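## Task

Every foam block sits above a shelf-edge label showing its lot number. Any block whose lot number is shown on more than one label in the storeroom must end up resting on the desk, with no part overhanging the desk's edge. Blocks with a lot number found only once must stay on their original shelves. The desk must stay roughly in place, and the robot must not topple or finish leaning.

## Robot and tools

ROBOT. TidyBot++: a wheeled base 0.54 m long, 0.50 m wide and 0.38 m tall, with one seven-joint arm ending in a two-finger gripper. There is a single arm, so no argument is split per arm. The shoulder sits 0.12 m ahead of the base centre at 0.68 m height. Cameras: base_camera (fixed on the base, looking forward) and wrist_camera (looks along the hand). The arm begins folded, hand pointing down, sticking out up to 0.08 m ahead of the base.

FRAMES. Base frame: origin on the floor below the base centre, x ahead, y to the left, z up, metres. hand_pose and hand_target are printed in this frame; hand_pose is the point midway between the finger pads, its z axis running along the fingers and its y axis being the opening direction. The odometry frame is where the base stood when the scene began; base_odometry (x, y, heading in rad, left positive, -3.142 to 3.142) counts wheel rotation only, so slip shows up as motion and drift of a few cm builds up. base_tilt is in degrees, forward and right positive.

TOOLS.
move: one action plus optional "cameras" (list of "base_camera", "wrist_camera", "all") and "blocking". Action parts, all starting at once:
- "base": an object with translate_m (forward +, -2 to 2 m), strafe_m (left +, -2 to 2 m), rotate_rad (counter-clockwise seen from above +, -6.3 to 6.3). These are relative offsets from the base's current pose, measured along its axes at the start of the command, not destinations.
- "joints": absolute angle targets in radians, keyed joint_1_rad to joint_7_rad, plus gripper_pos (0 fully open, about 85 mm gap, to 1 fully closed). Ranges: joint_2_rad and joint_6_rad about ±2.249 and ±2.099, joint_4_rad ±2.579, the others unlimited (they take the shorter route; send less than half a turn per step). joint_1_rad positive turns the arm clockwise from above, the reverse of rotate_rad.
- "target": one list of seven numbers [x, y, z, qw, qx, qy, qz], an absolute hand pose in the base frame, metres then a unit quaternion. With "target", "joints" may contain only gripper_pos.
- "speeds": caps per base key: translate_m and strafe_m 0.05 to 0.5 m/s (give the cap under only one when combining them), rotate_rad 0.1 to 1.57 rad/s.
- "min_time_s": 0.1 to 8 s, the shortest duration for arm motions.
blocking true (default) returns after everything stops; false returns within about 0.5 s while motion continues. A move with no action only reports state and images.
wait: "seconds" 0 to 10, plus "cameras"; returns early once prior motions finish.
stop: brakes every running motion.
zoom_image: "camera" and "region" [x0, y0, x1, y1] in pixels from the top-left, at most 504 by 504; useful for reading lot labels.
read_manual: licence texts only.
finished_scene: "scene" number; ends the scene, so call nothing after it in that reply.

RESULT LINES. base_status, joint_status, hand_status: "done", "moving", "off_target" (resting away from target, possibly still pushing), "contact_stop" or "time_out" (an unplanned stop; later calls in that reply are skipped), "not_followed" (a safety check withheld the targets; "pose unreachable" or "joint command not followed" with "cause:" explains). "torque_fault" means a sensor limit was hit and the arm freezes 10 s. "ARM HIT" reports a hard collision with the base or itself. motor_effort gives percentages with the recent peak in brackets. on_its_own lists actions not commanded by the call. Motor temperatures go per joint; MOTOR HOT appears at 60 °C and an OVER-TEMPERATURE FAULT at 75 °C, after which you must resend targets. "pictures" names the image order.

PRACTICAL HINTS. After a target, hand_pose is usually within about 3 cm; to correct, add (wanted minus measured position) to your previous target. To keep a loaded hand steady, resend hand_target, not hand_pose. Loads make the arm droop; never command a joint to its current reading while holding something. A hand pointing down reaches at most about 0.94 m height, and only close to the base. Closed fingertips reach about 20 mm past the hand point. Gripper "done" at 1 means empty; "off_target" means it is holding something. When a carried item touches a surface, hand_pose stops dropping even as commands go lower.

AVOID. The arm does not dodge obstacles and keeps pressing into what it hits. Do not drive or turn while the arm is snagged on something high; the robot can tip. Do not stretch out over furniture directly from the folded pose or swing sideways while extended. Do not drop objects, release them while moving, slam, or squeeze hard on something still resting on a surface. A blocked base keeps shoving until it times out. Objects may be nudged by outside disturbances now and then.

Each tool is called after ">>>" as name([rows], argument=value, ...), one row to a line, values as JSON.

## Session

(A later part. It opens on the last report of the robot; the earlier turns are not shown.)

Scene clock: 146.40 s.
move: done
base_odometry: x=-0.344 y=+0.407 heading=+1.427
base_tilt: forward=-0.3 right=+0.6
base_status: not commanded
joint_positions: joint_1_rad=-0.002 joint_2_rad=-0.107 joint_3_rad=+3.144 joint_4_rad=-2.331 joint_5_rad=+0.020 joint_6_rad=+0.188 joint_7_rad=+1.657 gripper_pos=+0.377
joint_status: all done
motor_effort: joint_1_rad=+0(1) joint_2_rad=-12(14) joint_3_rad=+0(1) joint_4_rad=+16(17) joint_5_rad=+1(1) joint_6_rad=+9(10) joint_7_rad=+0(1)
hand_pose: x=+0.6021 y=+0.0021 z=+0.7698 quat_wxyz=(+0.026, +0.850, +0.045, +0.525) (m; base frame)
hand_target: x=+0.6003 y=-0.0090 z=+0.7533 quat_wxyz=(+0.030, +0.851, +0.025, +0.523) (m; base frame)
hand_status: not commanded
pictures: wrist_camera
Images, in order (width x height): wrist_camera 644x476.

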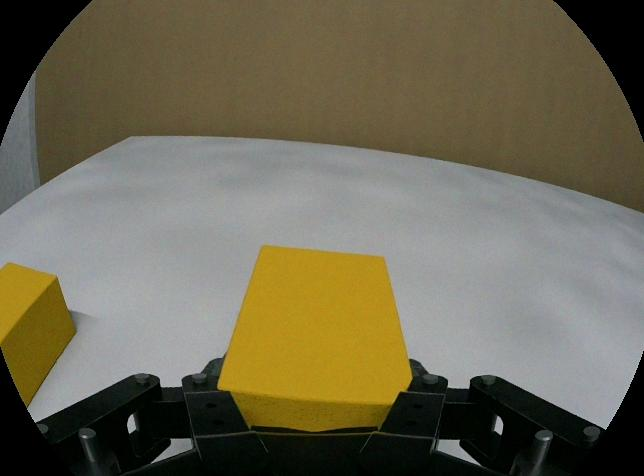

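>>> move(joints={"joint_2_rad": -0.064, "joint_4_rad": -2.39, "joint_6_rad": 0.285}, min_time_s=1.2)

>>> move(joints={"joint_2_rad": -0.054, "joint_4_rad": -2.405, "joint_6_rad": 0.31}, min_time_s=1.2, cameras=["wrist_camera"])

Scene clock: 148.10 s.
move: done
base_odometry: x=-0.344 y=+0.407 heading=+1.427
base_tilt: forward=-0.3 right=+0.6
base_status: not commanded
joint_positions: joint_1_rad=-0.002 joint_2_rad=-0.094 joint_3_rad=+3.144 joint_4_rad=-2.351 joint_5_rad=+0.020 joint_6_rad=+0.218 joint_7_rad=+1.657 gripper_pos=+0.377
joint_status: all done
motor_effort: joint_1_rad=+0(1) joint_2_rad=-12(14) joint_3_rad=+0(1) joint_4_rad=+16(17) joint_5_rad=+1(1) joint_6_rad=+8(10) joint_7_rad=+0(1)
hand_pose: x=+0.6006 y=+0.0023 z=+0.7613 quat_wxyz=(+0.026, +0.851, +0.046, +0.523) (m; base frame)
hand_target: x=+0.5983 y=-0.0094 z=+0.7451 quat_wxyz=(+0.031, +0.852, +0.025, +0.522) (m; base frame)
hand_status: not commanded
pictures: none

Scene clock: 149.60 s.
move: done
base_odometry: x=-0.344 y=+0.407 heading=+1.427
base_tilt: forward=-0.3 right=+0.6
base_status: not commanded
joint_positions: joint_1_rad=-0.002 joint_2_rad=-0.084 joint_3_rad=+3.144 joint_4_rad=-2.366 joint_5_rad=+0.020 joint_6_rad=+0.243 joint_7_rad=+1.657 gripper_pos=+0.377
joint_status: all done
motor_effort: joint_1_rad=+0(1) joint_2_rad=-12(14) joint_3_rad=+1(1) joint_4_rad=+15(17) joint_5_rad=+1(1) joint_6_rad=+8(9) joint_7_rad=+0(1)
hand_pose: x=+0.5996 y=+0.0024 z=+0.7556 quat_wxyz=(+0.026, +0.851, +0.046, +0.523) (m; base frame)
hand_target: x=+0.5971 y=-0.0098 z=+0.7397 quat_wxyz=(+0.031, +0.852, +0.025, +0.522) (m; base frame)
hand_status: not commanded
pictures: wrist_camera
Images, in order (width x height): wrist_camera 644x476.

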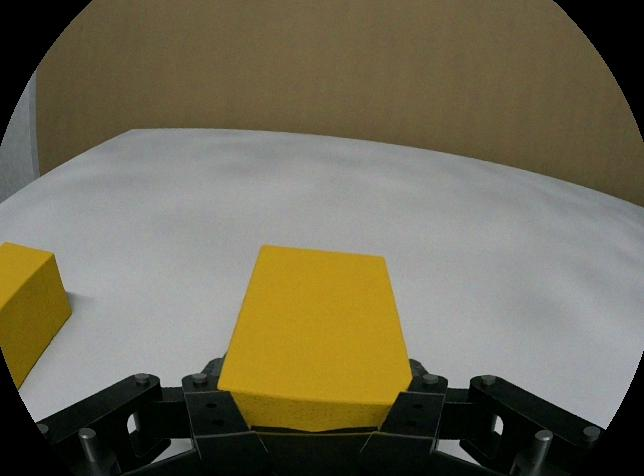

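>>> move(joints={"joint_2_rad": -0.044, "joint_4_rad": -2.42, "joint_6_rad": 0.335}, min_time_s=1.2)

>>> move(joints={"joint_2_rad": -0.034, "joint_4_rad": -2.435, "joint_6_rad": 0.355}, min_time_s=1.2, cameras=["wrist_camera"])

Scene clock: 151.23 s.
move: done
base_odometry: x=-0.344 y=+0.407 heading=+1.427
base_tilt: forward=-0.3 right=+0.6
base_status: not commanded
joint_positions: joint_1_rad=-0.002 joint_2_rad=-0.075 joint_3_rad=+3.144 joint_4_rad=-2.381 joint_5_rad=+0.020 joint_6_rad=+0.268 joint_7_rad=+1.657 gripper_pos=+0.377
joint_status: all done
motor_effort: joint_1_rad=+0(1) joint_2_rad=-12(13) joint_3_rad=+0(0) joint_4_rad=+16(16) joint_5_rad=+1(1) joint_6_rad=+8(10) joint_7_rad=+0(1)
hand_pose: x=+0.5985 y=+0.0026 z=+0.7500 quat_wxyz=(+0.025, +0.851, +0.046, +0.523) (m; base frame)
hand_target: x=+0.5957 y=-0.0102 z=+0.7344 quat_wxyz=(+0.032, +0.852, +0.025, +0.522) (m; base frame)
hand_status: not commanded
pictures: none

Scene clock: 152.73 s.
move: done
base_odometry: x=-0.344 y=+0.407 heading=+1.427
base_tilt: forward=-0.3 right=+0.6
base_status: not commanded
joint_positions: joint_1_rad=-0.002 joint_2_rad=-0.067 joint_3_rad=+3.144 joint_4_rad=-2.395 joint_5_rad=+0.020 joint_6_rad=+0.291 joint_7_rad=+1.657 gripper_pos=+0.377
joint_status: all done
motor_effort: joint_1_rad=-1(1) joint_2_rad=-12(14) joint_3_rad=+0(0) joint_4_rad=+15(16) joint_5_rad=+1(1) joint_6_rad=+8(10) joint_7_rad=+0(1)
hand_pose: x=+0.5975 y=+0.0027 z=+0.7462 quat_wxyz=(+0.025, +0.850, +0.046, +0.524) (m; base frame)
hand_target: x=+0.5934 y=-0.0104 z=+0.7278 quat_wxyz=(+0.032, +0.853, +0.025, +0.520) (m; base frame)
hand_status: not commanded
pictures: wrist_camera
Images, in order (width x height): wrist_camera 644x476.

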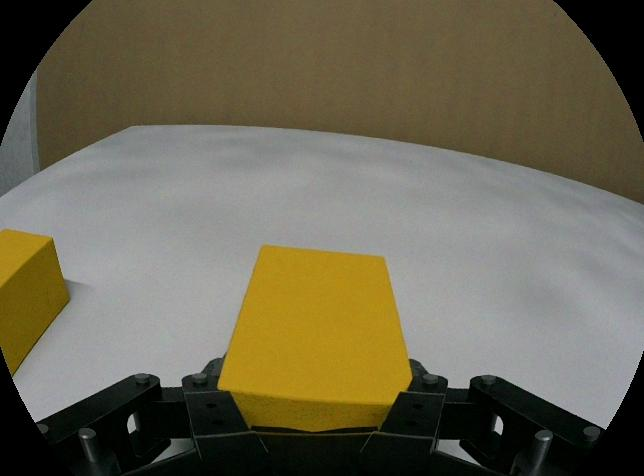

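>>> move(joints={"joint_2_rad": -0.022, "joint_4_rad": -2.453, "joint_6_rad": 0.38}, min_time_s=1.2)

Scene clock: 154.33 s.
move: done
base_odometry: x=-0.344 y=+0.407 heading=+1.427
base_tilt: forward=-0.3 right=+0.6
base_status: not commanded
joint_positions: joint_1_rad=-0.002 joint_2_rad=-0.062 joint_3_rad=+3.144 joint_4_rad=-2.409 joint_5_rad=+0.019 joint_6_rad=+0.324 joint_7_rad=+1.658 gripper_pos=+0.377
joint_status: all done
motor_effort: joint_1_rad=-1(1) joint_2_rad=-11(12) joint_3_rad=+0(0) joint_4_rad=+14(16) joint_5_rad=+1(1) joint_6_rad=+7(9) joint_7_rad=-1(1)
hand_pose: x=+0.5973 y=+0.0028 z=+0.7455 quat_wxyz=(+0.025, +0.846, +0.046, +0.530) (m; base frame)
hand_target: x=+0.5907 y=-0.0107 z=+0.7203 quat_wxyz=(+0.033, +0.855, +0.025, +0.518) (m; base frame)
hand_status: not commanded
pictures: none

>>> move(joints={"joint_2_rad": -0.03, "joint_4_rad": -2.44, "joint_6_rad": 0.36}, min_time_s=0.8)

>>> move(joints={"gripper_pos": 0.05})

>>> move(joints={"joint_2_rad": -0.35, "joint_4_rad": -2.25, "joint_6_rad": 0.05}, min_time_s=1.6)

>>> move(joints={"joint_1_rad": 0, "joint_2_rad": -0.8, "joint_4_rad": -2.5, "joint_5_rad": 0, "joint_6_rad": 0.13, "joint_7_rad": 1.57}, base={"translate_m": -0.4}, cameras=["wrist_camera", "base_camera"])

Scene clock: 156.37 s.
move: done
base_odometry: x=-0.344 y=+0.407 heading=+1.427
base_tilt: forward=-0.4 right=+0.6
base_status: not commanded
joint_positions: joint_1_rad=-0.002 joint_2_rad=-0.062 joint_3_rad=+3.144 joint_4_rad=-2.409 joint_5_rad=+0.019 joint_6_rad=+0.324 joint_7_rad=+1.658 gripper_pos=+0.377
joint_status: all done
motor_effort: joint_1_rad=-1(1) joint_2_rad=-11(12) joint_3_rad=+0(0) joint_4_rad=+14(15) joint_5_rad=+1(1) joint_6_rad=+7(8) joint_7_rad=+0(1)
hand_pose: x=+0.5973 y=+0.0028 z=+0.7455 quat_wxyz=(+0.025, +0.846, +0.046, +0.530) (m; base frame)
hand_target: x=+0.5924 y=-0.0105 z=+0.7249 quat_wxyz=(+0.032, +0.854, +0.025, +0.518) (m; base frame)
hand_status: not commanded
pictures: none

Scene clock: 157.20 s.
move: done
base_odometry: x=-0.344 y=+0.407 heading=+1.427
base_tilt: forward=-0.3 right=+0.6
base_status: not commanded
joint_positions: joint_1_rad=-0.002 joint_2_rad=-0.057 joint_3_rad=+3.144 joint_4_rad=-2.409 joint_5_rad=+0.019 joint_6_rad=+0.324 joint_7_rad=+1.658 gripper_pos=+0.050
joint_status: all done
motor_effort: joint_1_rad=-1(1) joint_2_rad=-13(13) joint_3_rad=+0(0) joint_4_rad=+16(16) joint_5_rad=+0(1) joint_6_rad=+8(9) joint_7_rad=+0(1)
hand_pose: x=+0.5976 y=+0.0028 z=+0.7431 quat_wxyz=(+0.025, +0.848, +0.046, +0.528) (m; base frame)
hand_target: x=+0.5924 y=-0.0105 z=+0.7249 quat_wxyz=(+0.032, +0.854, +0.025, +0.518) (m; base frame)
hand_status: not commanded
pictures: none

Scene clock: 159.40 s.
move: done
base_odometry: x=-0.344 y=+0.407 heading=+1.427
base_tilt: forward=-0.3 right=+0.6
base_status: not commanded
joint_positions: joint_1_rad=-0.002 joint_2_rad=-0.339 joint_3_rad=+3.144 joint_4_rad=-2.276 joint_5_rad=+0.019 joint_6_rad=+0.107 joint_7_rad=+1.658 gripper_pos=+0.050
joint_status: all done
motor_effort: joint_1_rad=+0(1) joint_2_rad=-8(14) joint_3_rad=+0(1) joint_4_rad=+18(19) joint_5_rad=+1(1) joint_6_rad=+9(10) joint_7_rad=+0(1)
hand_pose: x=+0.5735 y=+0.0015 z=+0.8866 quat_wxyz=(+0.031, +0.791, +0.042, +0.609) (m; base frame)
hand_target: x=+0.5714 y=-0.0054 z=+0.8896 quat_wxyz=(+0.029, +0.798, +0.026, +0.601) (m; base frame)
hand_status: not commanded
pictures: none

Scene clock: 161.57 s.
move: done
base_odometry: x=-0.401 y=+0.011 heading=+1.427
base_tilt: forward=-0.4 right=+0.6
base_status: done
joint_positions: joint_1_rad=-0.002 joint_2_rad=-0.793 joint_3_rad=+3.144 joint_4_rad=-2.457 joint_5_rad=+0.019 joint_6_rad=+0.107 joint_7_rad=+1.613 gripper_pos=+0.050
joint_status: all done
motor_effort: joint_1_rad=+0(2) joint_2_rad=+4(11) joint_3_rad=+1(1) joint_4_rad=+19(21) joint_5_rad=+1(2) joint_6_rad=+9(10) joint_7_rad=+0(1)
hand_pose: x=+0.4435 y=+0.0014 z=+0.9521 quat_wxyz=(+0.020, +0.702, +0.021, +0.712) (m; base frame)
hand_target: x=+0.4402 y=+0.0020 z=+0.9347 quat_wxyz=(+0.000, +0.707, +0.001, +0.707) (m; base frame)
hand_status: not commanded
pictures: base_camera, wrist_camera
Images, in order (width x height): base_camera 644x364, wrist_camera 644x476.

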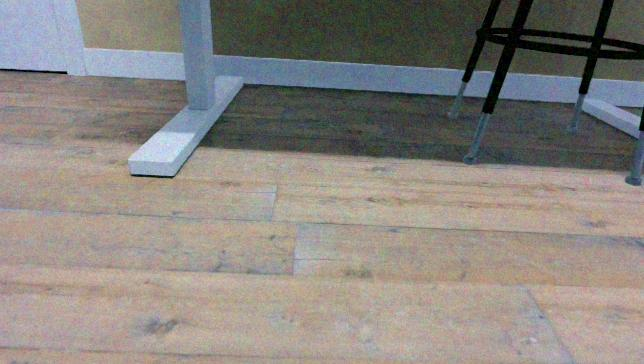

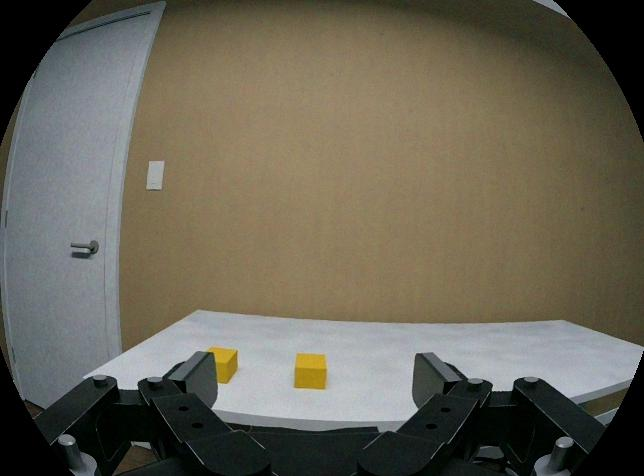

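>>> move(base={"rotate_rad": -1.572})

>>> move(base={"translate_m": 1.0}, cameras=["wrist_camera", "base_camera"])

Scene clock: 164.10 s.
move: done
base_odometry: x=-0.401 y=+0.011 heading=-0.144
base_tilt: forward=-0.3 right=+0.6
base_status: done
joint_positions: joint_1_rad=-0.002 joint_2_rad=-0.793 joint_3_rad=+3.144 joint_4_rad=-2.457 joint_5_rad=+0.019 joint_6_rad=+0.107 joint_7_rad=+1.613 gripper_pos=+0.050
joint_status: not commanded
motor_effort: joint_1_rad=+0(1) joint_2_rad=+3(4) joint_3_rad=+1(2) joint_4_rad=+20(20) joint_5_rad=+1(1) joint_6_rad=+9(10) joint_7_rad=+0(1)
hand_pose: x=+0.4435 y=+0.0014 z=+0.9521 quat_wxyz=(+0.020, +0.702, +0.021, +0.712) (m; base frame)
hand_target: x=+0.4402 y=+0.0020 z=+0.9347 quat_wxyz=(+0.000, +0.707, +0.001, +0.707) (m; base frame)
hand_status: not commanded
pictures: none

Scene clock: 167.47 s.
move: done
base_odometry: x=+0.588 y=-0.132 heading=-0.145
base_tilt: forward=-0.4 right=+0.6
base_status: done
joint_positions: joint_1_rad=-0.002 joint_2_rad=-0.794 joint_3_rad=+3.144 joint_4_rad=-2.457 joint_5_rad=+0.019 joint_6_rad=+0.107 joint_7_rad=+1.613 gripper_pos=+0.050
joint_status: not commanded
motor_effort: joint_1_rad=-1(1) joint_2_rad=+4(7) joint_3_rad=+1(1) joint_4_rad=+20(21) joint_5_rad=+1(1) joint_6_rad=+10(10) joint_7_rad=+0(1)
hand_pose: x=+0.4432 y=+0.0014 z=+0.9521 quat_wxyz=(+0.020, +0.702, +0.021, +0.712) (m; base frame)
hand_target: x=+0.4402 y=+0.0020 z=+0.9347 quat_wxyz=(+0.000, +0.707, +0.001, +0.707) (m; base frame)
hand_status: not commanded
pictures: base_camera, wrist_camera
Images, in order (width x height): base_camera 644x364, wrist_camera 644x476.

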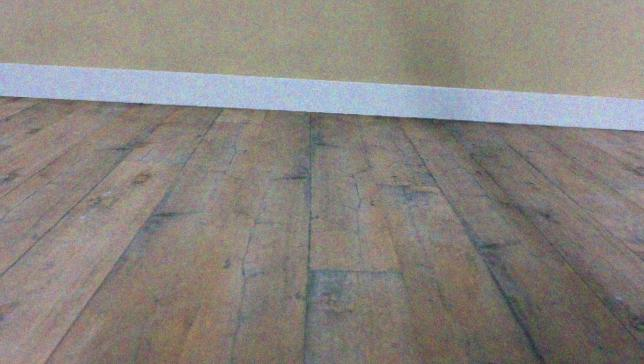

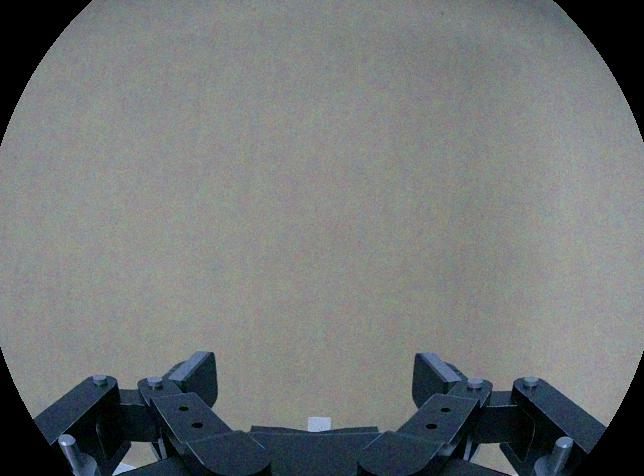

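>>> move(base={"rotate_rad": -1.572}, cameras=["wrist_camera", "base_camera"])

Scene clock: 169.90 s.
move: done
base_odometry: x=+0.588 y=-0.133 heading=-1.716
base_tilt: forward=-0.4 right=+0.6
base_status: done
joint_positions: joint_1_rad=-0.002 joint_2_rad=-0.794 joint_3_rad=+3.144 joint_4_rad=-2.457 joint_5_rad=+0.019 joint_6_rad=+0.107 joint_7_rad=+1.613 gripper_pos=+0.050
joint_status: not commanded
motor_effort: joint_1_rad=+0(1) joint_2_rad=+4(4) joint_3_rad=+1(2) joint_4_rad=+20(21) joint_5_rad=+1(1) joint_6_rad=+9(10) joint_7_rad=+0(1)
hand_pose: x=+0.4432 y=+0.0014 z=+0.9521 quat_wxyz=(+0.020, +0.702, +0.021, +0.712) (m; base frame)
hand_target: x=+0.4402 y=+0.0020 z=+0.9347 quat_wxyz=(+0.000, +0.707, +0.001, +0.707) (m; base frame)
hand_status: not commanded
pictures: base_camera, wrist_camera
Images, in order (width x height): base_camera 644x364, wrist_camera 644x476.

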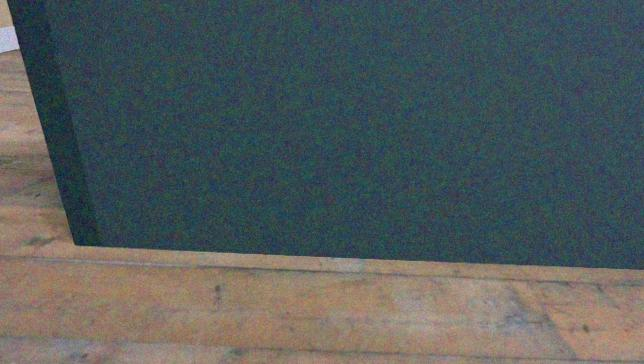

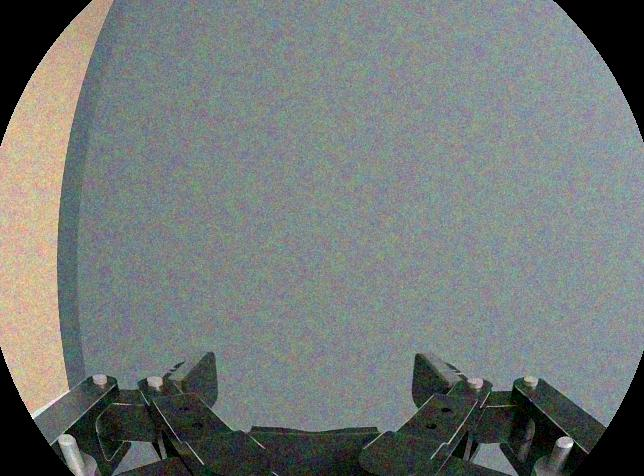

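>>> move(base={"strafe_m": 0.9}, cameras=["wrist_camera", "base_camera"])

Scene clock: 174.10 s.
move: done
base_odometry: x=+1.479 y=-0.263 heading=-1.716
base_tilt: forward=-0.4 right=+0.6
base_status: done
joint_positions: joint_1_rad=-0.002 joint_2_rad=-0.794 joint_3_rad=+3.144 joint_4_rad=-2.457 joint_5_rad=+0.019 joint_6_rad=+0.107 joint_7_rad=+1.613 gripper_pos=+0.050
joint_status: not commanded
motor_effort: joint_1_rad=+0(1) joint_2_rad=+3(4) joint_3_rad=+1(2) joint_4_rad=+19(21) joint_5_rad=+1(1) joint_6_rad=+9(10) joint_7_rad=+0(1)
hand_pose: x=+0.4432 y=+0.0014 z=+0.9521 quat_wxyz=(+0.020, +0.702, +0.021, +0.712) (m; base frame)
hand_target: x=+0.4402 y=+0.0020 z=+0.9347 quat_wxyz=(+0.000, +0.707, +0.001, +0.707) (m; base frame)
hand_status: not commanded
pictures: base_camera, wrist_camera
Images, in order (width x height): base_camera 644x364, wrist_camera 644x476.

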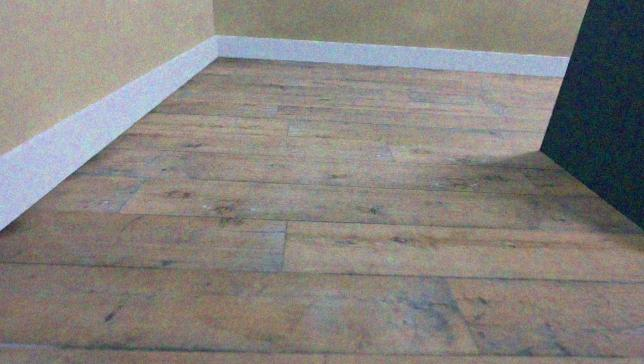

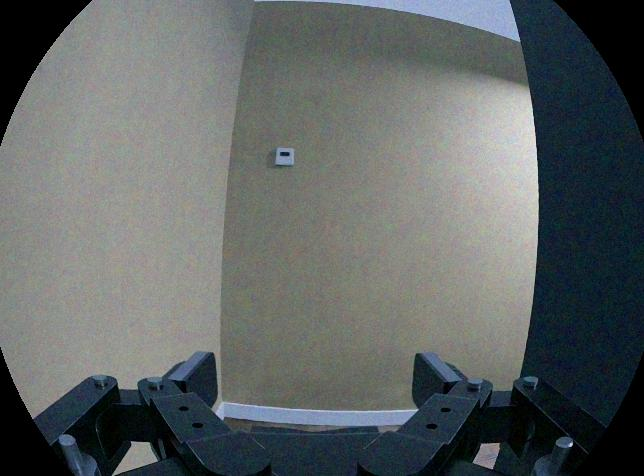

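>>> move(base={"rotate_rad": -3.141})

>>> move(base={"translate_m": -1.68}, cameras=["wrist_camera", "base_camera"])

Scene clock: 178.03 s.
move: done
base_odometry: x=+1.479 y=-0.263 heading=+1.426
base_tilt: forward=-0.4 right=+0.6
base_status: done
joint_positions: joint_1_rad=-0.002 joint_2_rad=-0.794 joint_3_rad=+3.144 joint_4_rad=-2.457 joint_5_rad=+0.019 joint_6_rad=+0.107 joint_7_rad=+1.613 gripper_pos=+0.050
joint_status: not commanded
motor_effort: joint_1_rad=+0(1) joint_2_rad=+3(4) joint_3_rad=+1(2) joint_4_rad=+20(21) joint_5_rad=+1(1) joint_6_rad=+9(10) joint_7_rad=+0(1)
hand_pose: x=+0.4432 y=+0.0014 z=+0.9521 quat_wxyz=(+0.020, +0.702, +0.021, +0.712) (m; base frame)
hand_target: x=+0.4402 y=+0.0020 z=+0.9347 quat_wxyz=(+0.000, +0.707, +0.001, +0.707) (m; base frame)
hand_status: not commanded
pictures: none

Scene clock: 182.73 s.
move: done
base_odometry: x=+1.237 y=-1.925 heading=+1.425
base_tilt: forward=-0.4 right=+0.6
base_status: done
joint_positions: joint_1_rad=-0.002 joint_2_rad=-0.794 joint_3_rad=+3.144 joint_4_rad=-2.458 joint_5_rad=+0.019 joint_6_rad=+0.107 joint_7_rad=+1.613 gripper_pos=+0.050
joint_status: not commanded
motor_effort: joint_1_rad=+0(1) joint_2_rad=+4(6) joint_3_rad=+1(1) joint_4_rad=+20(21) joint_5_rad=+1(1) joint_6_rad=+9(10) joint_7_rad=+0(1)
hand_pose: x=+0.4431 y=+0.0014 z=+0.9520 quat_wxyz=(+0.020, +0.702, +0.021, +0.712) (m; base frame)
hand_target: x=+0.4402 y=+0.0020 z=+0.9347 quat_wxyz=(+0.000, +0.707, +0.001, +0.707) (m; base frame)
hand_status: not commanded
pictures: base_camera, wrist_camera
Images, in order (width x height): base_camera 644x364, wrist_camera 644x476.

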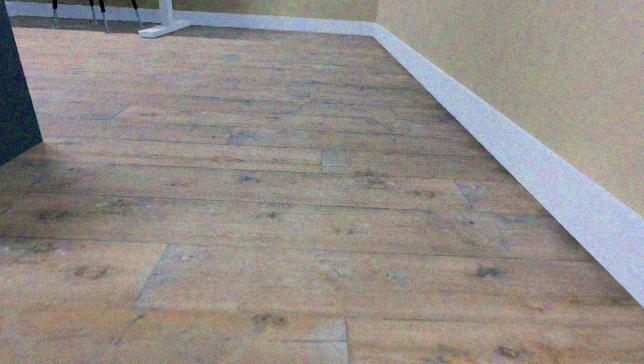

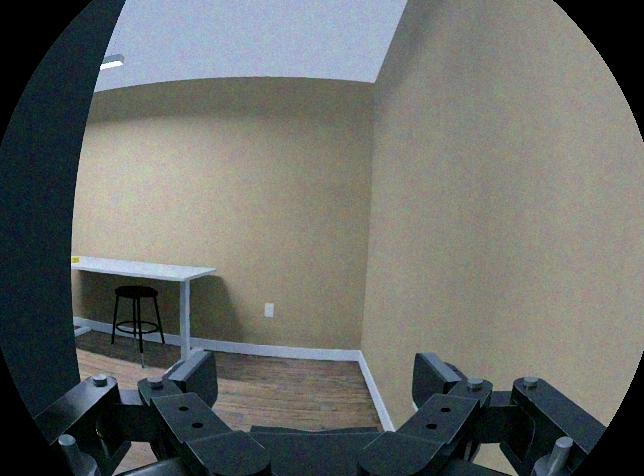

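>>> move(base={"strafe_m": 1.05}, joints={"joint_1_rad": 0, "joint_2_rad": -0.8, "joint_3_rad": 3.14, "joint_4_rad": -2.5, "joint_5_rad": 0, "joint_6_rad": -0.3, "joint_7_rad": 1.57}, cameras=["wrist_camera", "base_camera"])

Scene clock: 186.43 s.
move: done
base_odometry: x=+0.198 y=-1.773 heading=+1.426
base_tilt: forward=-0.4 right=+0.6
base_status: done
joint_positions: joint_1_rad=-0.002 joint_2_rad=-0.794 joint_3_rad=+3.144 joint_4_rad=-2.470 joint_5_rad=+0.019 joint_6_rad=-0.259 joint_7_rad=+1.613 gripper_pos=+0.050
joint_status: all done
motor_effort: joint_1_rad=-1(1) joint_2_rad=+4(5) joint_3_rad=+1(2) joint_4_rad=+19(22) joint_5_rad=+1(1) joint_6_rad=+9(10) joint_7_rad=+0(1)
hand_pose: x=+0.4223 y=-0.0005 z=+0.8327 quat_wxyz=(+0.018, +0.823, +0.023, +0.567) (m; base frame)
hand_target: x=+0.4120 y=+0.0018 z=+0.8049 quat_wxyz=(+0.000, +0.841, +0.000, +0.540) (m; base frame)
hand_status: not commanded
pictures: base_camera, wrist_camera
Images, in order (width x height): base_camera 644x364, wrist_camera 644x476.

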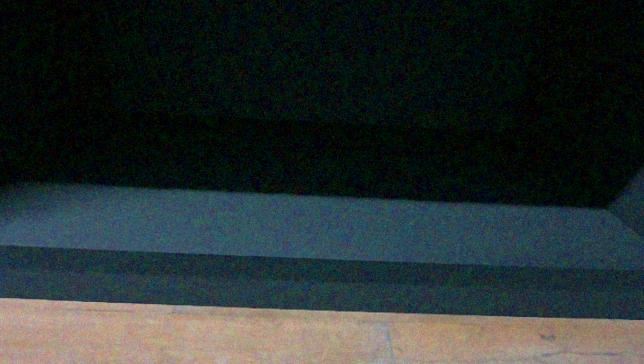

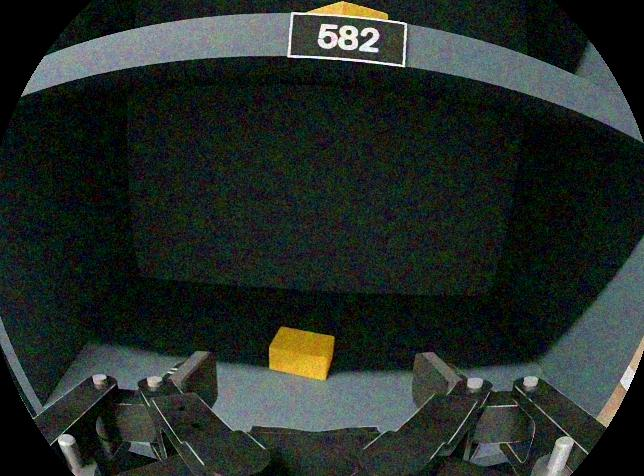

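>>> move(base={"translate_m": -0.12}, joints={"joint_6_rad": -0.42}, cameras=["wrist_camera"])

Scene clock: 188.37 s.
move: done
base_odometry: x=+0.181 y=-1.892 heading=+1.426
base_tilt: forward=-0.4 right=+0.6
base_status: done
joint_positions: joint_1_rad=-0.002 joint_2_rad=-0.796 joint_3_rad=+3.144 joint_4_rad=-2.474 joint_5_rad=+0.019 joint_6_rad=-0.385 joint_7_rad=+1.613 gripper_pos=+0.050
joint_status: all done
motor_effort: joint_1_rad=+0(1) joint_2_rad=+4(6) joint_3_rad=+1(1) joint_4_rad=+19(21) joint_5_rad=+1(1) joint_6_rad=+8(10) joint_7_rad=+0(1)
hand_pose: x=+0.4053 y=-0.0011 z=+0.7956 quat_wxyz=(+0.018, +0.858, +0.023, +0.513) (m; base frame)
hand_target: x=+0.3944 y=+0.0018 z=+0.7719 quat_wxyz=(+0.000, +0.872, +0.000, +0.489) (m; base frame)
hand_status: not commanded
pictures: wrist_camera
Images, in order (width x height): wrist_camera 644x476.

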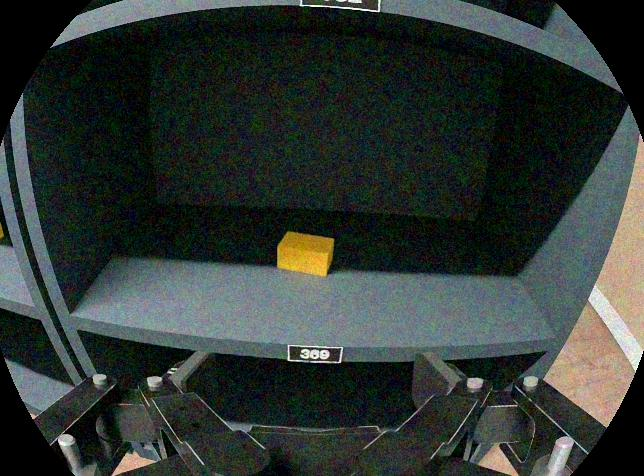

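>>> zoom_image(camera="wrist_camera", region=[275, 335, 355, 375])

>>> move(base={"strafe_m": 1.02}, joints={"joint_6_rad": -0.32}, cameras=["wrist_camera"])

Scaled by 6.300.

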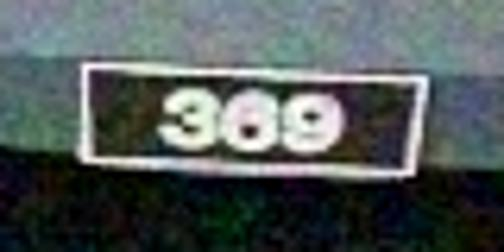

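Scene clock: 191.93 s.
move: done
base_odometry: x=-0.829 y=-1.745 heading=+1.426
base_tilt: forward=-0.4 right=+0.6
base_status: done
joint_positions: joint_1_rad=-0.002 joint_2_rad=-0.796 joint_3_rad=+3.144 joint_4_rad=-2.474 joint_5_rad=+0.019 joint_6_rad=-0.325 joint_7_rad=+1.613 gripper_pos=+0.050
joint_status: all done
motor_effort: joint_1_rad=+0(1) joint_2_rad=+4(5) joint_3_rad=+1(2) joint_4_rad=+19(21) joint_5_rad=+1(1) joint_6_rad=+8(10) joint_7_rad=+0(1)
hand_pose: x=+0.4136 y=-0.0008 z=+0.8123 quat_wxyz=(+0.018, +0.842, +0.023, +0.539) (m; base frame)
hand_target: x=+0.4093 y=+0.0018 z=+0.7993 quat_wxyz=(+0.000, +0.847, +0.000, +0.532) (m; base frame)
hand_status: not commanded
pictures: wrist_camera
Images, in order (width x height): wrist_camera 644x476.

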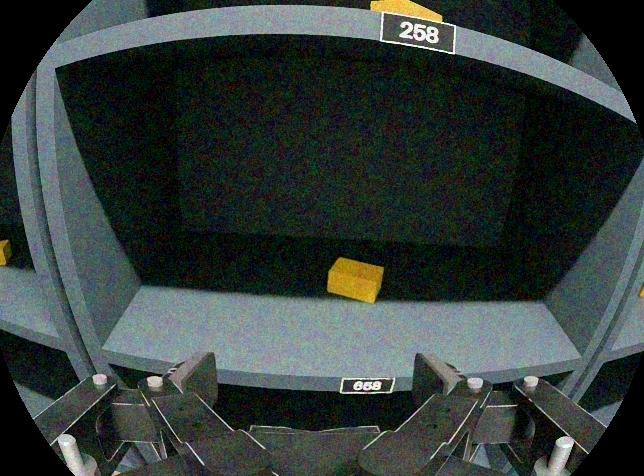

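>>> zoom_image(camera="wrist_camera", region=[330, 365, 410, 405])

>>> zoom_image(camera="wrist_camera", region=[370, 5, 470, 55])

>>> move(base={"strafe_m": 1.0}, cameras=["wrist_camera", "base_camera"])

Scaled by 6.300.

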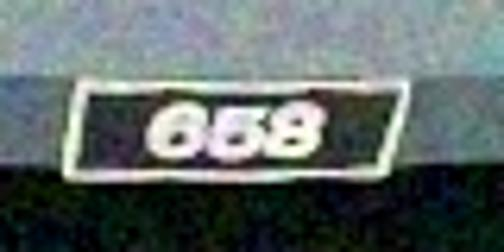

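Scaled by 5.040.

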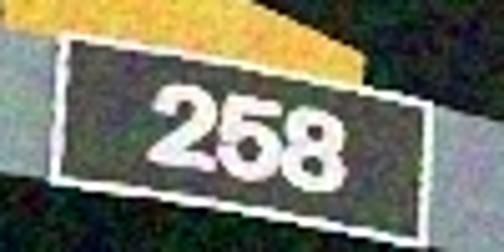

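Scene clock: 195.47 s.
move: done
base_odometry: x=-1.818 y=-1.601 heading=+1.427
base_tilt: forward=-0.4 right=+0.6
base_status: done
joint_positions: joint_1_rad=-0.002 joint_2_rad=-0.796 joint_3_rad=+3.144 joint_4_rad=-2.474 joint_5_rad=+0.019 joint_6_rad=-0.325 joint_7_rad=+1.613 gripper_pos=+0.050
joint_status: not commanded
motor_effort: joint_1_rad=-1(1) joint_2_rad=+4(5) joint_3_rad=+1(2) joint_4_rad=+19(20) joint_5_rad=+1(1) joint_6_rad=+9(9) joint_7_rad=+0(1)
hand_pose: x=+0.4136 y=-0.0008 z=+0.8123 quat_wxyz=(+0.018, +0.842, +0.023, +0.539) (m; base frame)
hand_target: x=+0.4093 y=+0.0018 z=+0.7993 quat_wxyz=(+0.000, +0.847, +0.000, +0.532) (m; base frame)
hand_status: not commanded
pictures: base_camera, wrist_camera
Images, in order (width x height): base_camera 644x364, wrist_camera 644x476.

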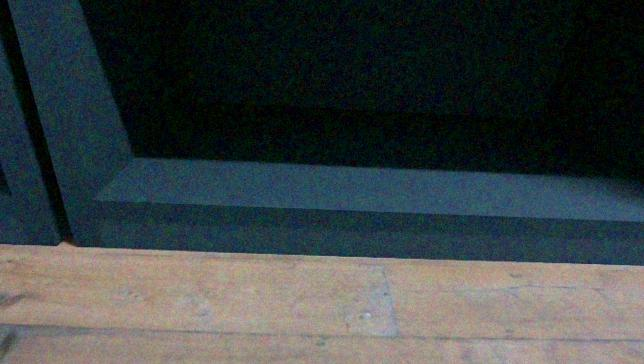

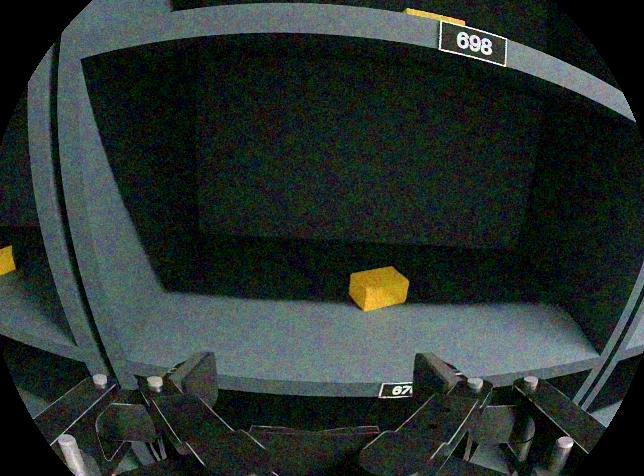

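>>> zoom_image(camera="wrist_camera", region=[370, 370, 450, 410])

>>> move(base={"strafe_m": 0.7}, speeds={"strafe_m": 0.3}, cameras=["wrist_camera", "base_camera"])

Scaled by 6.300.

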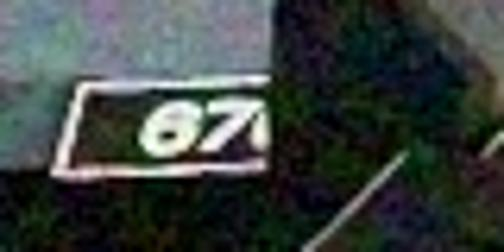

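Scene clock: 198.93 s.
move: done
base_odometry: x=-2.511 y=-1.501 heading=+1.427
base_tilt: forward=-0.4 right=+0.6
base_status: done
joint_positions: joint_1_rad=-0.002 joint_2_rad=-0.796 joint_3_rad=+3.144 joint_4_rad=-2.474 joint_5_rad=+0.019 joint_6_rad=-0.325 joint_7_rad=+1.613 gripper_pos=+0.050
joint_status: not commanded
motor_effort: joint_1_rad=-1(1) joint_2_rad=+4(5) joint_3_rad=+1(2) joint_4_rad=+19(20) joint_5_rad=+1(1) joint_6_rad=+9(9) joint_7_rad=+0(1)
hand_pose: x=+0.4136 y=-0.0008 z=+0.8123 quat_wxyz=(+0.018, +0.842, +0.023, +0.539) (m; base frame)
hand_target: x=+0.4093 y=+0.0018 z=+0.7993 quat_wxyz=(+0.000, +0.847, +0.000, +0.532) (m; base frame)
hand_status: not commanded
pictures: base_camera, wrist_camera
Images, in order (width x height): base_camera 644x364, wrist_camera 644x476.

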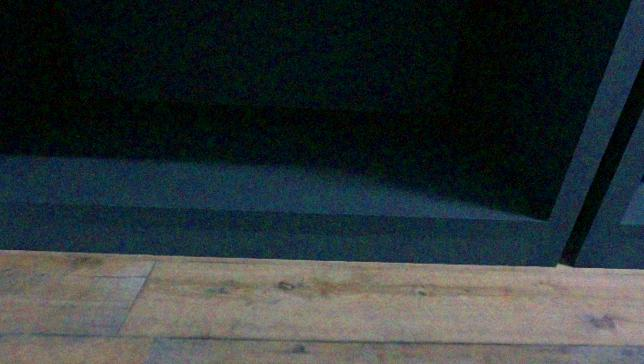

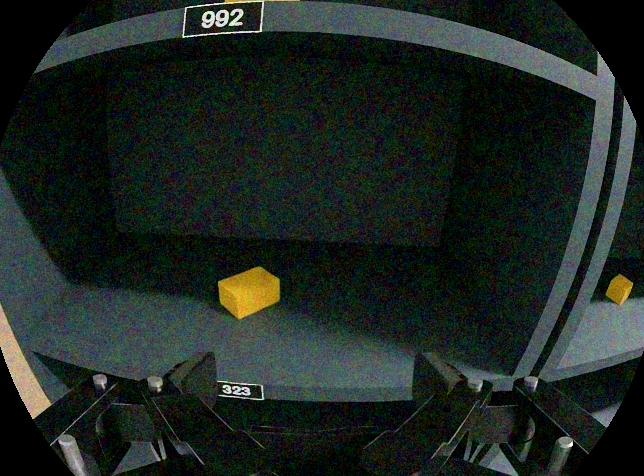

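>>> zoom_image(camera="wrist_camera", region=[200, 370, 280, 410])

>>> zoom_image(camera="wrist_camera", region=[170, 0, 290, 60])

>>> move(base={"strafe_m": -0.55}, speeds={"strafe_m": 0.4}, cameras=["wrist_camera"])

Scaled by 6.300.

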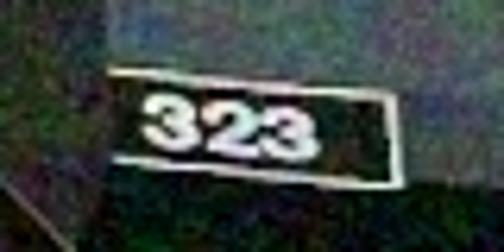

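Scaled by 4.200.

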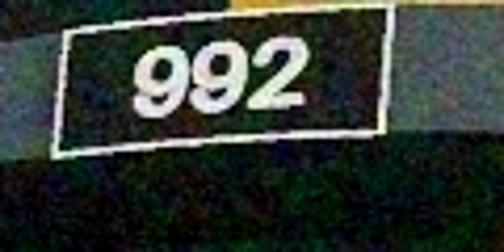

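Scene clock: 202.13 s.
move: done
base_odometry: x=-1.967 y=-1.580 heading=+1.426
base_tilt: forward=-0.4 right=+0.6
base_status: done
joint_positions: joint_1_rad=-0.002 joint_2_rad=-0.796 joint_3_rad=+3.143 joint_4_rad=-2.474 joint_5_rad=+0.019 joint_6_rad=-0.325 joint_7_rad=+1.613 gripper_pos=+0.050
joint_status: not commanded
motor_effort: joint_1_rad=+0(1) joint_2_rad=+4(5) joint_3_rad=+1(2) joint_4_rad=+19(20) joint_5_rad=+1(1) joint_6_rad=+9(9) joint_7_rad=+0(1)
hand_pose: x=+0.4136 y=-0.0005 z=+0.8122 quat_wxyz=(+0.018, +0.842, +0.024, +0.539) (m; base frame)
hand_target: x=+0.4093 y=+0.0018 z=+0.7993 quat_wxyz=(+0.000, +0.847, +0.000, +0.532) (m; base frame)
hand_status: not commanded
pictures: wrist_camera
Images, in order (width x height): wrist_camera 644x476.

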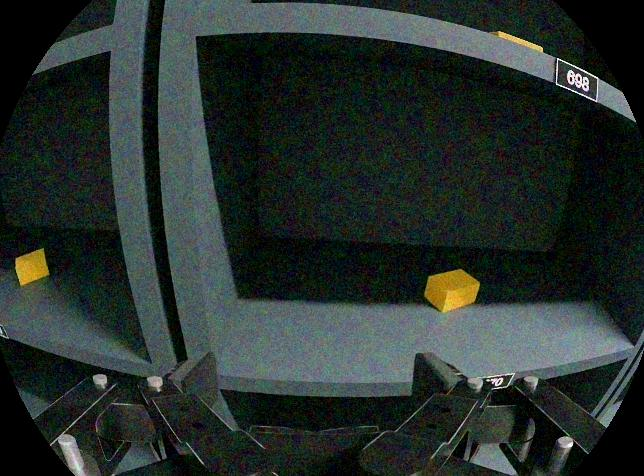

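>>> move(base={"strafe_m": -0.42}, speeds={"strafe_m": 0.4}, cameras=["wrist_camera"])

>>> zoom_image(camera="wrist_camera", region=[270, 360, 370, 410])

>>> move(joints={"joint_1_rad": 0, "joint_2_rad": -0.587, "joint_4_rad": -1.955, "joint_6_rad": -0.382, "gripper_pos": 0}, cameras=["wrist_camera"])

Scene clock: 204.67 s.
move: done
base_odometry: x=-1.551 y=-1.641 heading=+1.425
base_tilt: forward=-0.4 right=+0.6
base_status: done
joint_positions: joint_1_rad=-0.002 joint_2_rad=-0.796 joint_3_rad=+3.143 joint_4_rad=-2.474 joint_5_rad=+0.019 joint_6_rad=-0.325 joint_7_rad=+1.613 gripper_pos=+0.050
joint_status: not commanded
motor_effort: joint_1_rad=+0(1) joint_2_rad=+4(5) joint_3_rad=+1(2) joint_4_rad=+19(20) joint_5_rad=+1(1) joint_6_rad=+8(9) joint_7_rad=+0(1)
hand_pose: x=+0.4136 y=-0.0005 z=+0.8122 quat_wxyz=(+0.018, +0.842, +0.024, +0.539) (m; base frame)
hand_target: x=+0.4093 y=+0.0018 z=+0.7993 quat_wxyz=(+0.000, +0.847, +0.000, +0.532) (m; base frame)
hand_status: not commanded
pictures: wrist_camera
Images, in order (width x height): wrist_camera 644x476.

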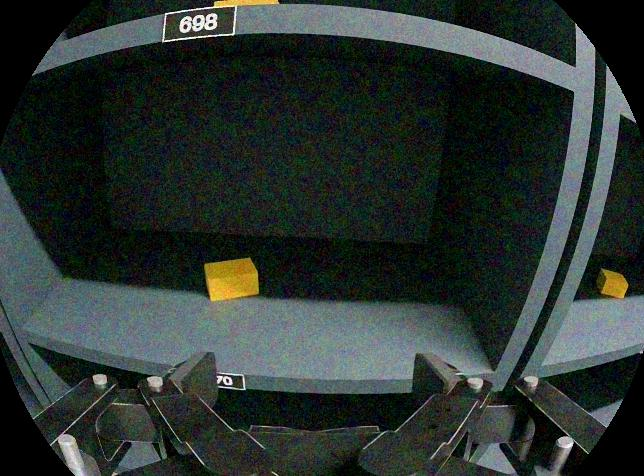

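Scaled by 5.040.

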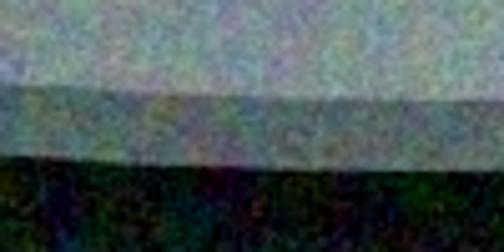

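Scene clock: 206.43 s.
move: done
base_odometry: x=-1.551 y=-1.641 heading=+1.425
base_tilt: forward=-0.4 right=+0.6
base_status: not commanded
joint_positions: joint_1_rad=-0.002 joint_2_rad=-0.604 joint_3_rad=+3.143 joint_4_rad=-1.982 joint_5_rad=+0.019 joint_6_rad=-0.327 joint_7_rad=+1.613 gripper_pos=+0.000
joint_status: all done
motor_effort: joint_1_rad=+0(2) joint_2_rad=-1(5) joint_3_rad=+1(1) joint_4_rad=+19(21) joint_5_rad=+1(1) joint_6_rad=+10(10) joint_7_rad=+0(1)
hand_pose: x=+0.4969 y=-0.0007 z=+1.0468 quat_wxyz=(+0.022, +0.753, +0.020, +0.658) (m; base frame)
hand_target: x=+0.5002 y=+0.0022 z=+1.0400 quat_wxyz=(+0.000, +0.768, +0.000, +0.641) (m; base frame)
hand_status: not commanded
pictures: wrist_camera
Images, in order (width x height): wrist_camera 644x476.

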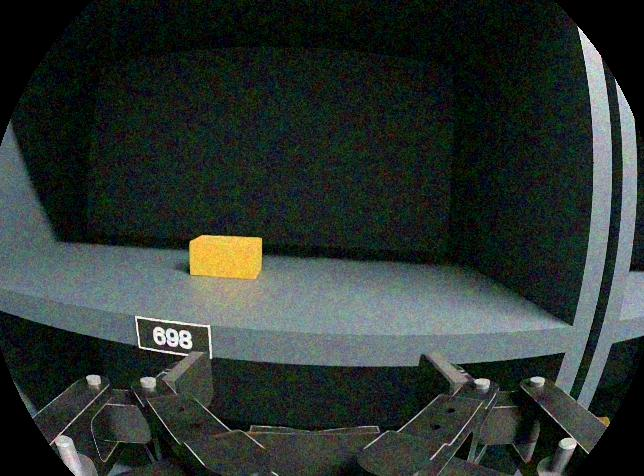

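>>> zoom_image(camera="wrist_camera", region=[130, 210, 290, 320])

Scaled by 3.150.

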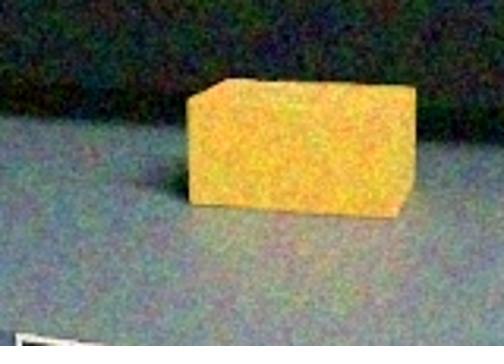

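>>> move(base={"translate_m": 0.06, "strafe_m": 0.51, "rotate_rad": -0.157}, speeds={"strafe_m": 0.4})

>>> move(joints={"joint_1_rad": 0, "joint_2_rad": 0.382, "joint_3_rad": 3.14, "joint_4_rad": -0.652, "joint_5_rad": 1.124, "joint_6_rad": -1.477, "joint_7_rad": 0.41}, min_time_s=2.5, cameras=["wrist_camera", "base_camera"])

Scene clock: 211.87 s.
move: done
base_odometry: x=-2.047 y=-1.507 heading=+1.267
base_tilt: forward=-0.4 right=+0.6
base_status: done
joint_positions: joint_1_rad=-0.002 joint_2_rad=-0.604 joint_3_rad=+3.144 joint_4_rad=-1.982 joint_5_rad=+0.019 joint_6_rad=-0.327 joint_7_rad=+1.613 gripper_pos=+0.000
joint_status: not commanded
motor_effort: joint_1_rad=+0(1) joint_2_rad=-1(2) joint_3_rad=+1(3) joint_4_rad=+19(21) joint_5_rad=+1(1) joint_6_rad=+8(10) joint_7_rad=+0(1)
hand_pose: x=+0.4972 y=-0.0010 z=+1.0464 quat_wxyz=(+0.022, +0.753, +0.020, +0.657) (m; base frame)
hand_target: x=+0.5002 y=+0.0022 z=+1.0400 quat_wxyz=(+0.000, +0.768, +0.000, +0.641) (m; base frame)
hand_status: not commanded
pictures: none

Scene clock: 215.00 s.
move: done
base_odometry: x=-2.047 y=-1.507 heading=+1.267
base_tilt: forward=-0.3 right=+0.6
base_status: not commanded
joint_positions: joint_1_rad=-0.002 joint_2_rad=+0.343 joint_3_rad=+3.144 joint_4_rad=-0.681 joint_5_rad=+1.047 joint_6_rad=-1.421 joint_7_rad=+0.454 gripper_pos=+0.000
joint_status: all done
motor_effort: joint_1_rad=+0(2) joint_2_rad=-25(26) joint_3_rad=+2(2) joint_4_rad=+15(20) joint_5_rad=+8(8) joint_6_rad=+6(11) joint_7_rad=+0(1)
hand_pose: x=+0.6488 y=-0.2653 z=+1.1341 quat_wxyz=(+0.260, +0.638, -0.515, +0.510) (m; base frame)
hand_target: x=+0.6401 y=-0.2778 z=+1.1324 quat_wxyz=(+0.290, +0.609, -0.539, +0.505) (m; base frame)
hand_status: not commanded
pictures: base_camera, wrist_camera
Images, in order (width x height): base_camera 644x364, wrist_camera 644x476.

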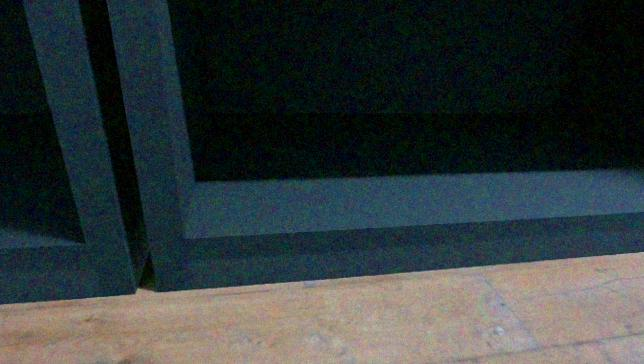

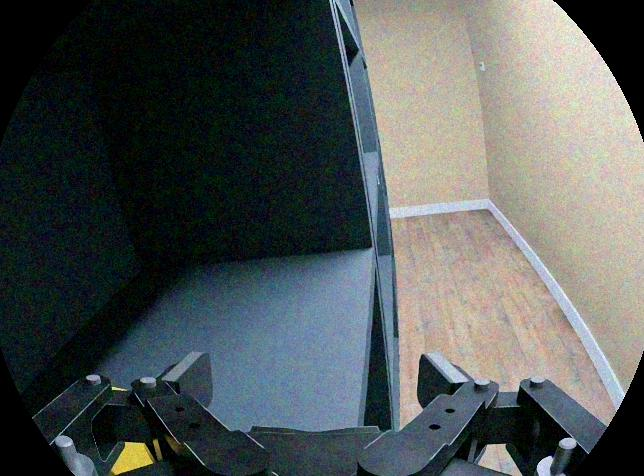

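>>> move(base={"translate_m": 0.197, "strafe_m": 0.031}, speeds={"translate_m": 0.15})

>>> move(joints={"joint_4_rad": -0.78}, min_time_s=1, cameras=["wrist_camera"])

Scene clock: 217.37 s.
move: done
base_odometry: x=-2.018 y=-1.310 heading=+1.267
base_tilt: forward=-0.3 right=+0.6
base_status: done
joint_positions: joint_1_rad=-0.001 joint_2_rad=+0.353 joint_3_rad=+3.144 joint_4_rad=-0.678 joint_5_rad=+1.052 joint_6_rad=-1.426 joint_7_rad=+0.453 gripper_pos=+0.000
joint_status: not commanded
motor_effort: joint_1_rad=-1(2) joint_2_rad=-25(27) joint_3_rad=+1(2) joint_4_rad=+14(16) joint_5_rad=+8(8) joint_6_rad=+5(6) joint_7_rad=+0(1)
hand_pose: x=+0.6510 y=-0.2662 z=+1.1305 quat_wxyz=(+0.264, +0.638, -0.516, +0.507) (m; base frame)
hand_target: x=+0.6401 y=-0.2778 z=+1.1324 quat_wxyz=(+0.290, +0.609, -0.539, +0.505) (m; base frame)
hand_status: not commanded
pictures: none

Scene clock: 218.67 s.
move: done
base_odometry: x=-2.018 y=-1.310 heading=+1.267
base_tilt: forward=-0.3 right=+0.6
base_status: not commanded
joint_positions: joint_1_rad=-0.001 joint_2_rad=+0.353 joint_3_rad=+3.144 joint_4_rad=-0.745 joint_5_rad=+1.052 joint_6_rad=-1.426 joint_7_rad=+0.453 gripper_pos=+0.000
joint_status: all done
motor_effort: joint_1_rad=+0(1) joint_2_rad=-26(27) joint_3_rad=+1(2) joint_4_rad=+15(16) joint_5_rad=+8(8) joint_6_rad=+4(6) joint_7_rad=+0(1)
hand_pose: x=+0.6538 y=-0.2662 z=+1.1042 quat_wxyz=(+0.281, +0.655, -0.506, +0.486) (m; base frame)
hand_target: x=+0.6448 y=-0.2778 z=+1.0855 quat_wxyz=(+0.324, +0.640, -0.519, +0.465) (m; base frame)
hand_status: not commanded
pictures: wrist_camera
Images, in order (width x height): wrist_camera 644x476.

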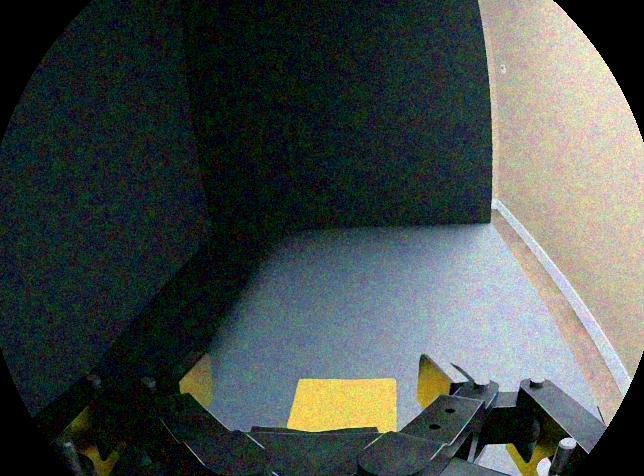

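>>> move(base={"translate_m": -0.011, "strafe_m": -0.003}, speeds={"translate_m": 0.1})

>>> move(joints={"joint_4_rad": -0.93}, min_time_s=1.5, cameras=["wrist_camera"])

Scene clock: 219.67 s.
move: done
base_odometry: x=-2.018 y=-1.321 heading=+1.268
base_tilt: forward=-0.3 right=+0.6
base_status: done
joint_positions: joint_1_rad=-0.001 joint_2_rad=+0.355 joint_3_rad=+3.144 joint_4_rad=-0.746 joint_5_rad=+1.053 joint_6_rad=-1.429 joint_7_rad=+0.453 gripper_pos=+0.000
joint_status: not commanded
motor_effort: joint_1_rad=+0(2) joint_2_rad=-25(28) joint_3_rad=+1(2) joint_4_rad=+15(16) joint_5_rad=+8(8) joint_6_rad=+5(6) joint_7_rad=+0(1)
hand_pose: x=+0.6540 y=-0.2665 z=+1.1027 quat_wxyz=(+0.283, +0.655, -0.507, +0.484) (m; base frame)
hand_target: x=+0.6448 y=-0.2778 z=+1.0855 quat_wxyz=(+0.324, +0.640, -0.519, +0.465) (m; base frame)
hand_status: not commanded
pictures: none

Scene clock: 221.43 s.
move: done
base_odometry: x=-2.018 y=-1.321 heading=+1.268
base_tilt: forward=-0.3 right=+0.6
base_status: not commanded
joint_positions: joint_1_rad=-0.001 joint_2_rad=+0.355 joint_3_rad=+3.144 joint_4_rad=-0.893 joint_5_rad=+1.053 joint_6_rad=-1.429 joint_7_rad=+0.453 gripper_pos=+0.000
joint_status: all done
motor_effort: joint_1_rad=+0(1) joint_2_rad=-26(27) joint_3_rad=+1(2) joint_4_rad=+16(16) joint_5_rad=+8(9) joint_6_rad=+4(5) joint_7_rad=+0(1)
hand_pose: x=+0.6536 y=-0.2666 z=+1.0454 quat_wxyz=(+0.319, +0.689, -0.484, +0.434) (m; base frame)
hand_target: x=+0.6427 y=-0.2778 z=+1.0302 quat_wxyz=(+0.362, +0.673, -0.493, +0.415) (m; base frame)
hand_status: not commanded
pictures: wrist_camera
Images, in order (width x height): wrist_camera 644x476.

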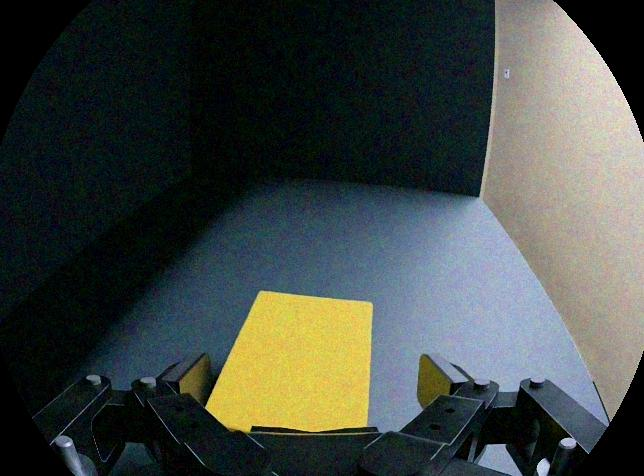

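>>> move(base={"translate_m": 0.006}, speeds={"translate_m": 0.1})

>>> move(joints={"joint_4_rad": -1.005}, min_time_s=1.5, cameras=["wrist_camera"])

Scene clock: 222.57 s.
move: done
base_odometry: x=-2.017 y=-1.316 heading=+1.268
base_tilt: forward=-0.3 right=+0.6
base_status: done
joint_positions: joint_1_rad=-0.001 joint_2_rad=+0.358 joint_3_rad=+3.144 joint_4_rad=-0.893 joint_5_rad=+1.054 joint_6_rad=-1.430 joint_7_rad=+0.453 gripper_pos=+0.000
joint_status: not commanded
motor_effort: joint_1_rad=+0(1) joint_2_rad=-26(31) joint_3_rad=+2(2) joint_4_rad=+16(16) joint_5_rad=+8(9) joint_6_rad=+3(4) joint_7_rad=+0(1)
hand_pose: x=+0.6543 y=-0.2667 z=+1.0439 quat_wxyz=(+0.320, +0.689, -0.484, +0.433) (m; base frame)
hand_target: x=+0.6427 y=-0.2778 z=+1.0302 quat_wxyz=(+0.362, +0.673, -0.493, +0.415) (m; base frame)
hand_status: not commanded
pictures: none

Scene clock: 224.37 s.
move: done
base_odometry: x=-2.017 y=-1.316 heading=+1.268
base_tilt: forward=-0.3 right=+0.6
base_status: not commanded
joint_positions: joint_1_rad=-0.001 joint_2_rad=+0.358 joint_3_rad=+3.144 joint_4_rad=-0.966 joint_5_rad=+1.054 joint_6_rad=-1.430 joint_7_rad=+0.453 gripper_pos=+0.000
joint_status: all done
motor_effort: joint_1_rad=-1(1) joint_2_rad=-27(27) joint_3_rad=+1(2) joint_4_rad=+16(16) joint_5_rad=+9(9) joint_6_rad=+3(4) joint_7_rad=+0(1)
hand_pose: x=+0.6509 y=-0.2667 z=+1.0156 quat_wxyz=(+0.338, +0.705, -0.472, +0.408) (m; base frame)
hand_target: x=+0.6385 y=-0.2778 z=+1.0029 quat_wxyz=(+0.380, +0.688, -0.479, +0.390) (m; base frame)
hand_status: not commanded
pictures: wrist_camera
Images, in order (width x height): wrist_camera 644x476.

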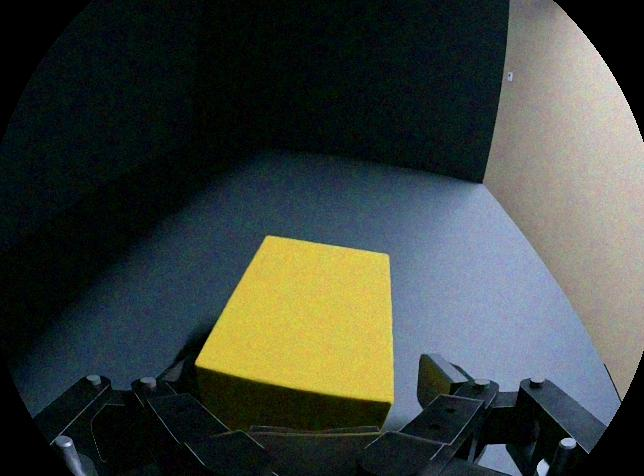

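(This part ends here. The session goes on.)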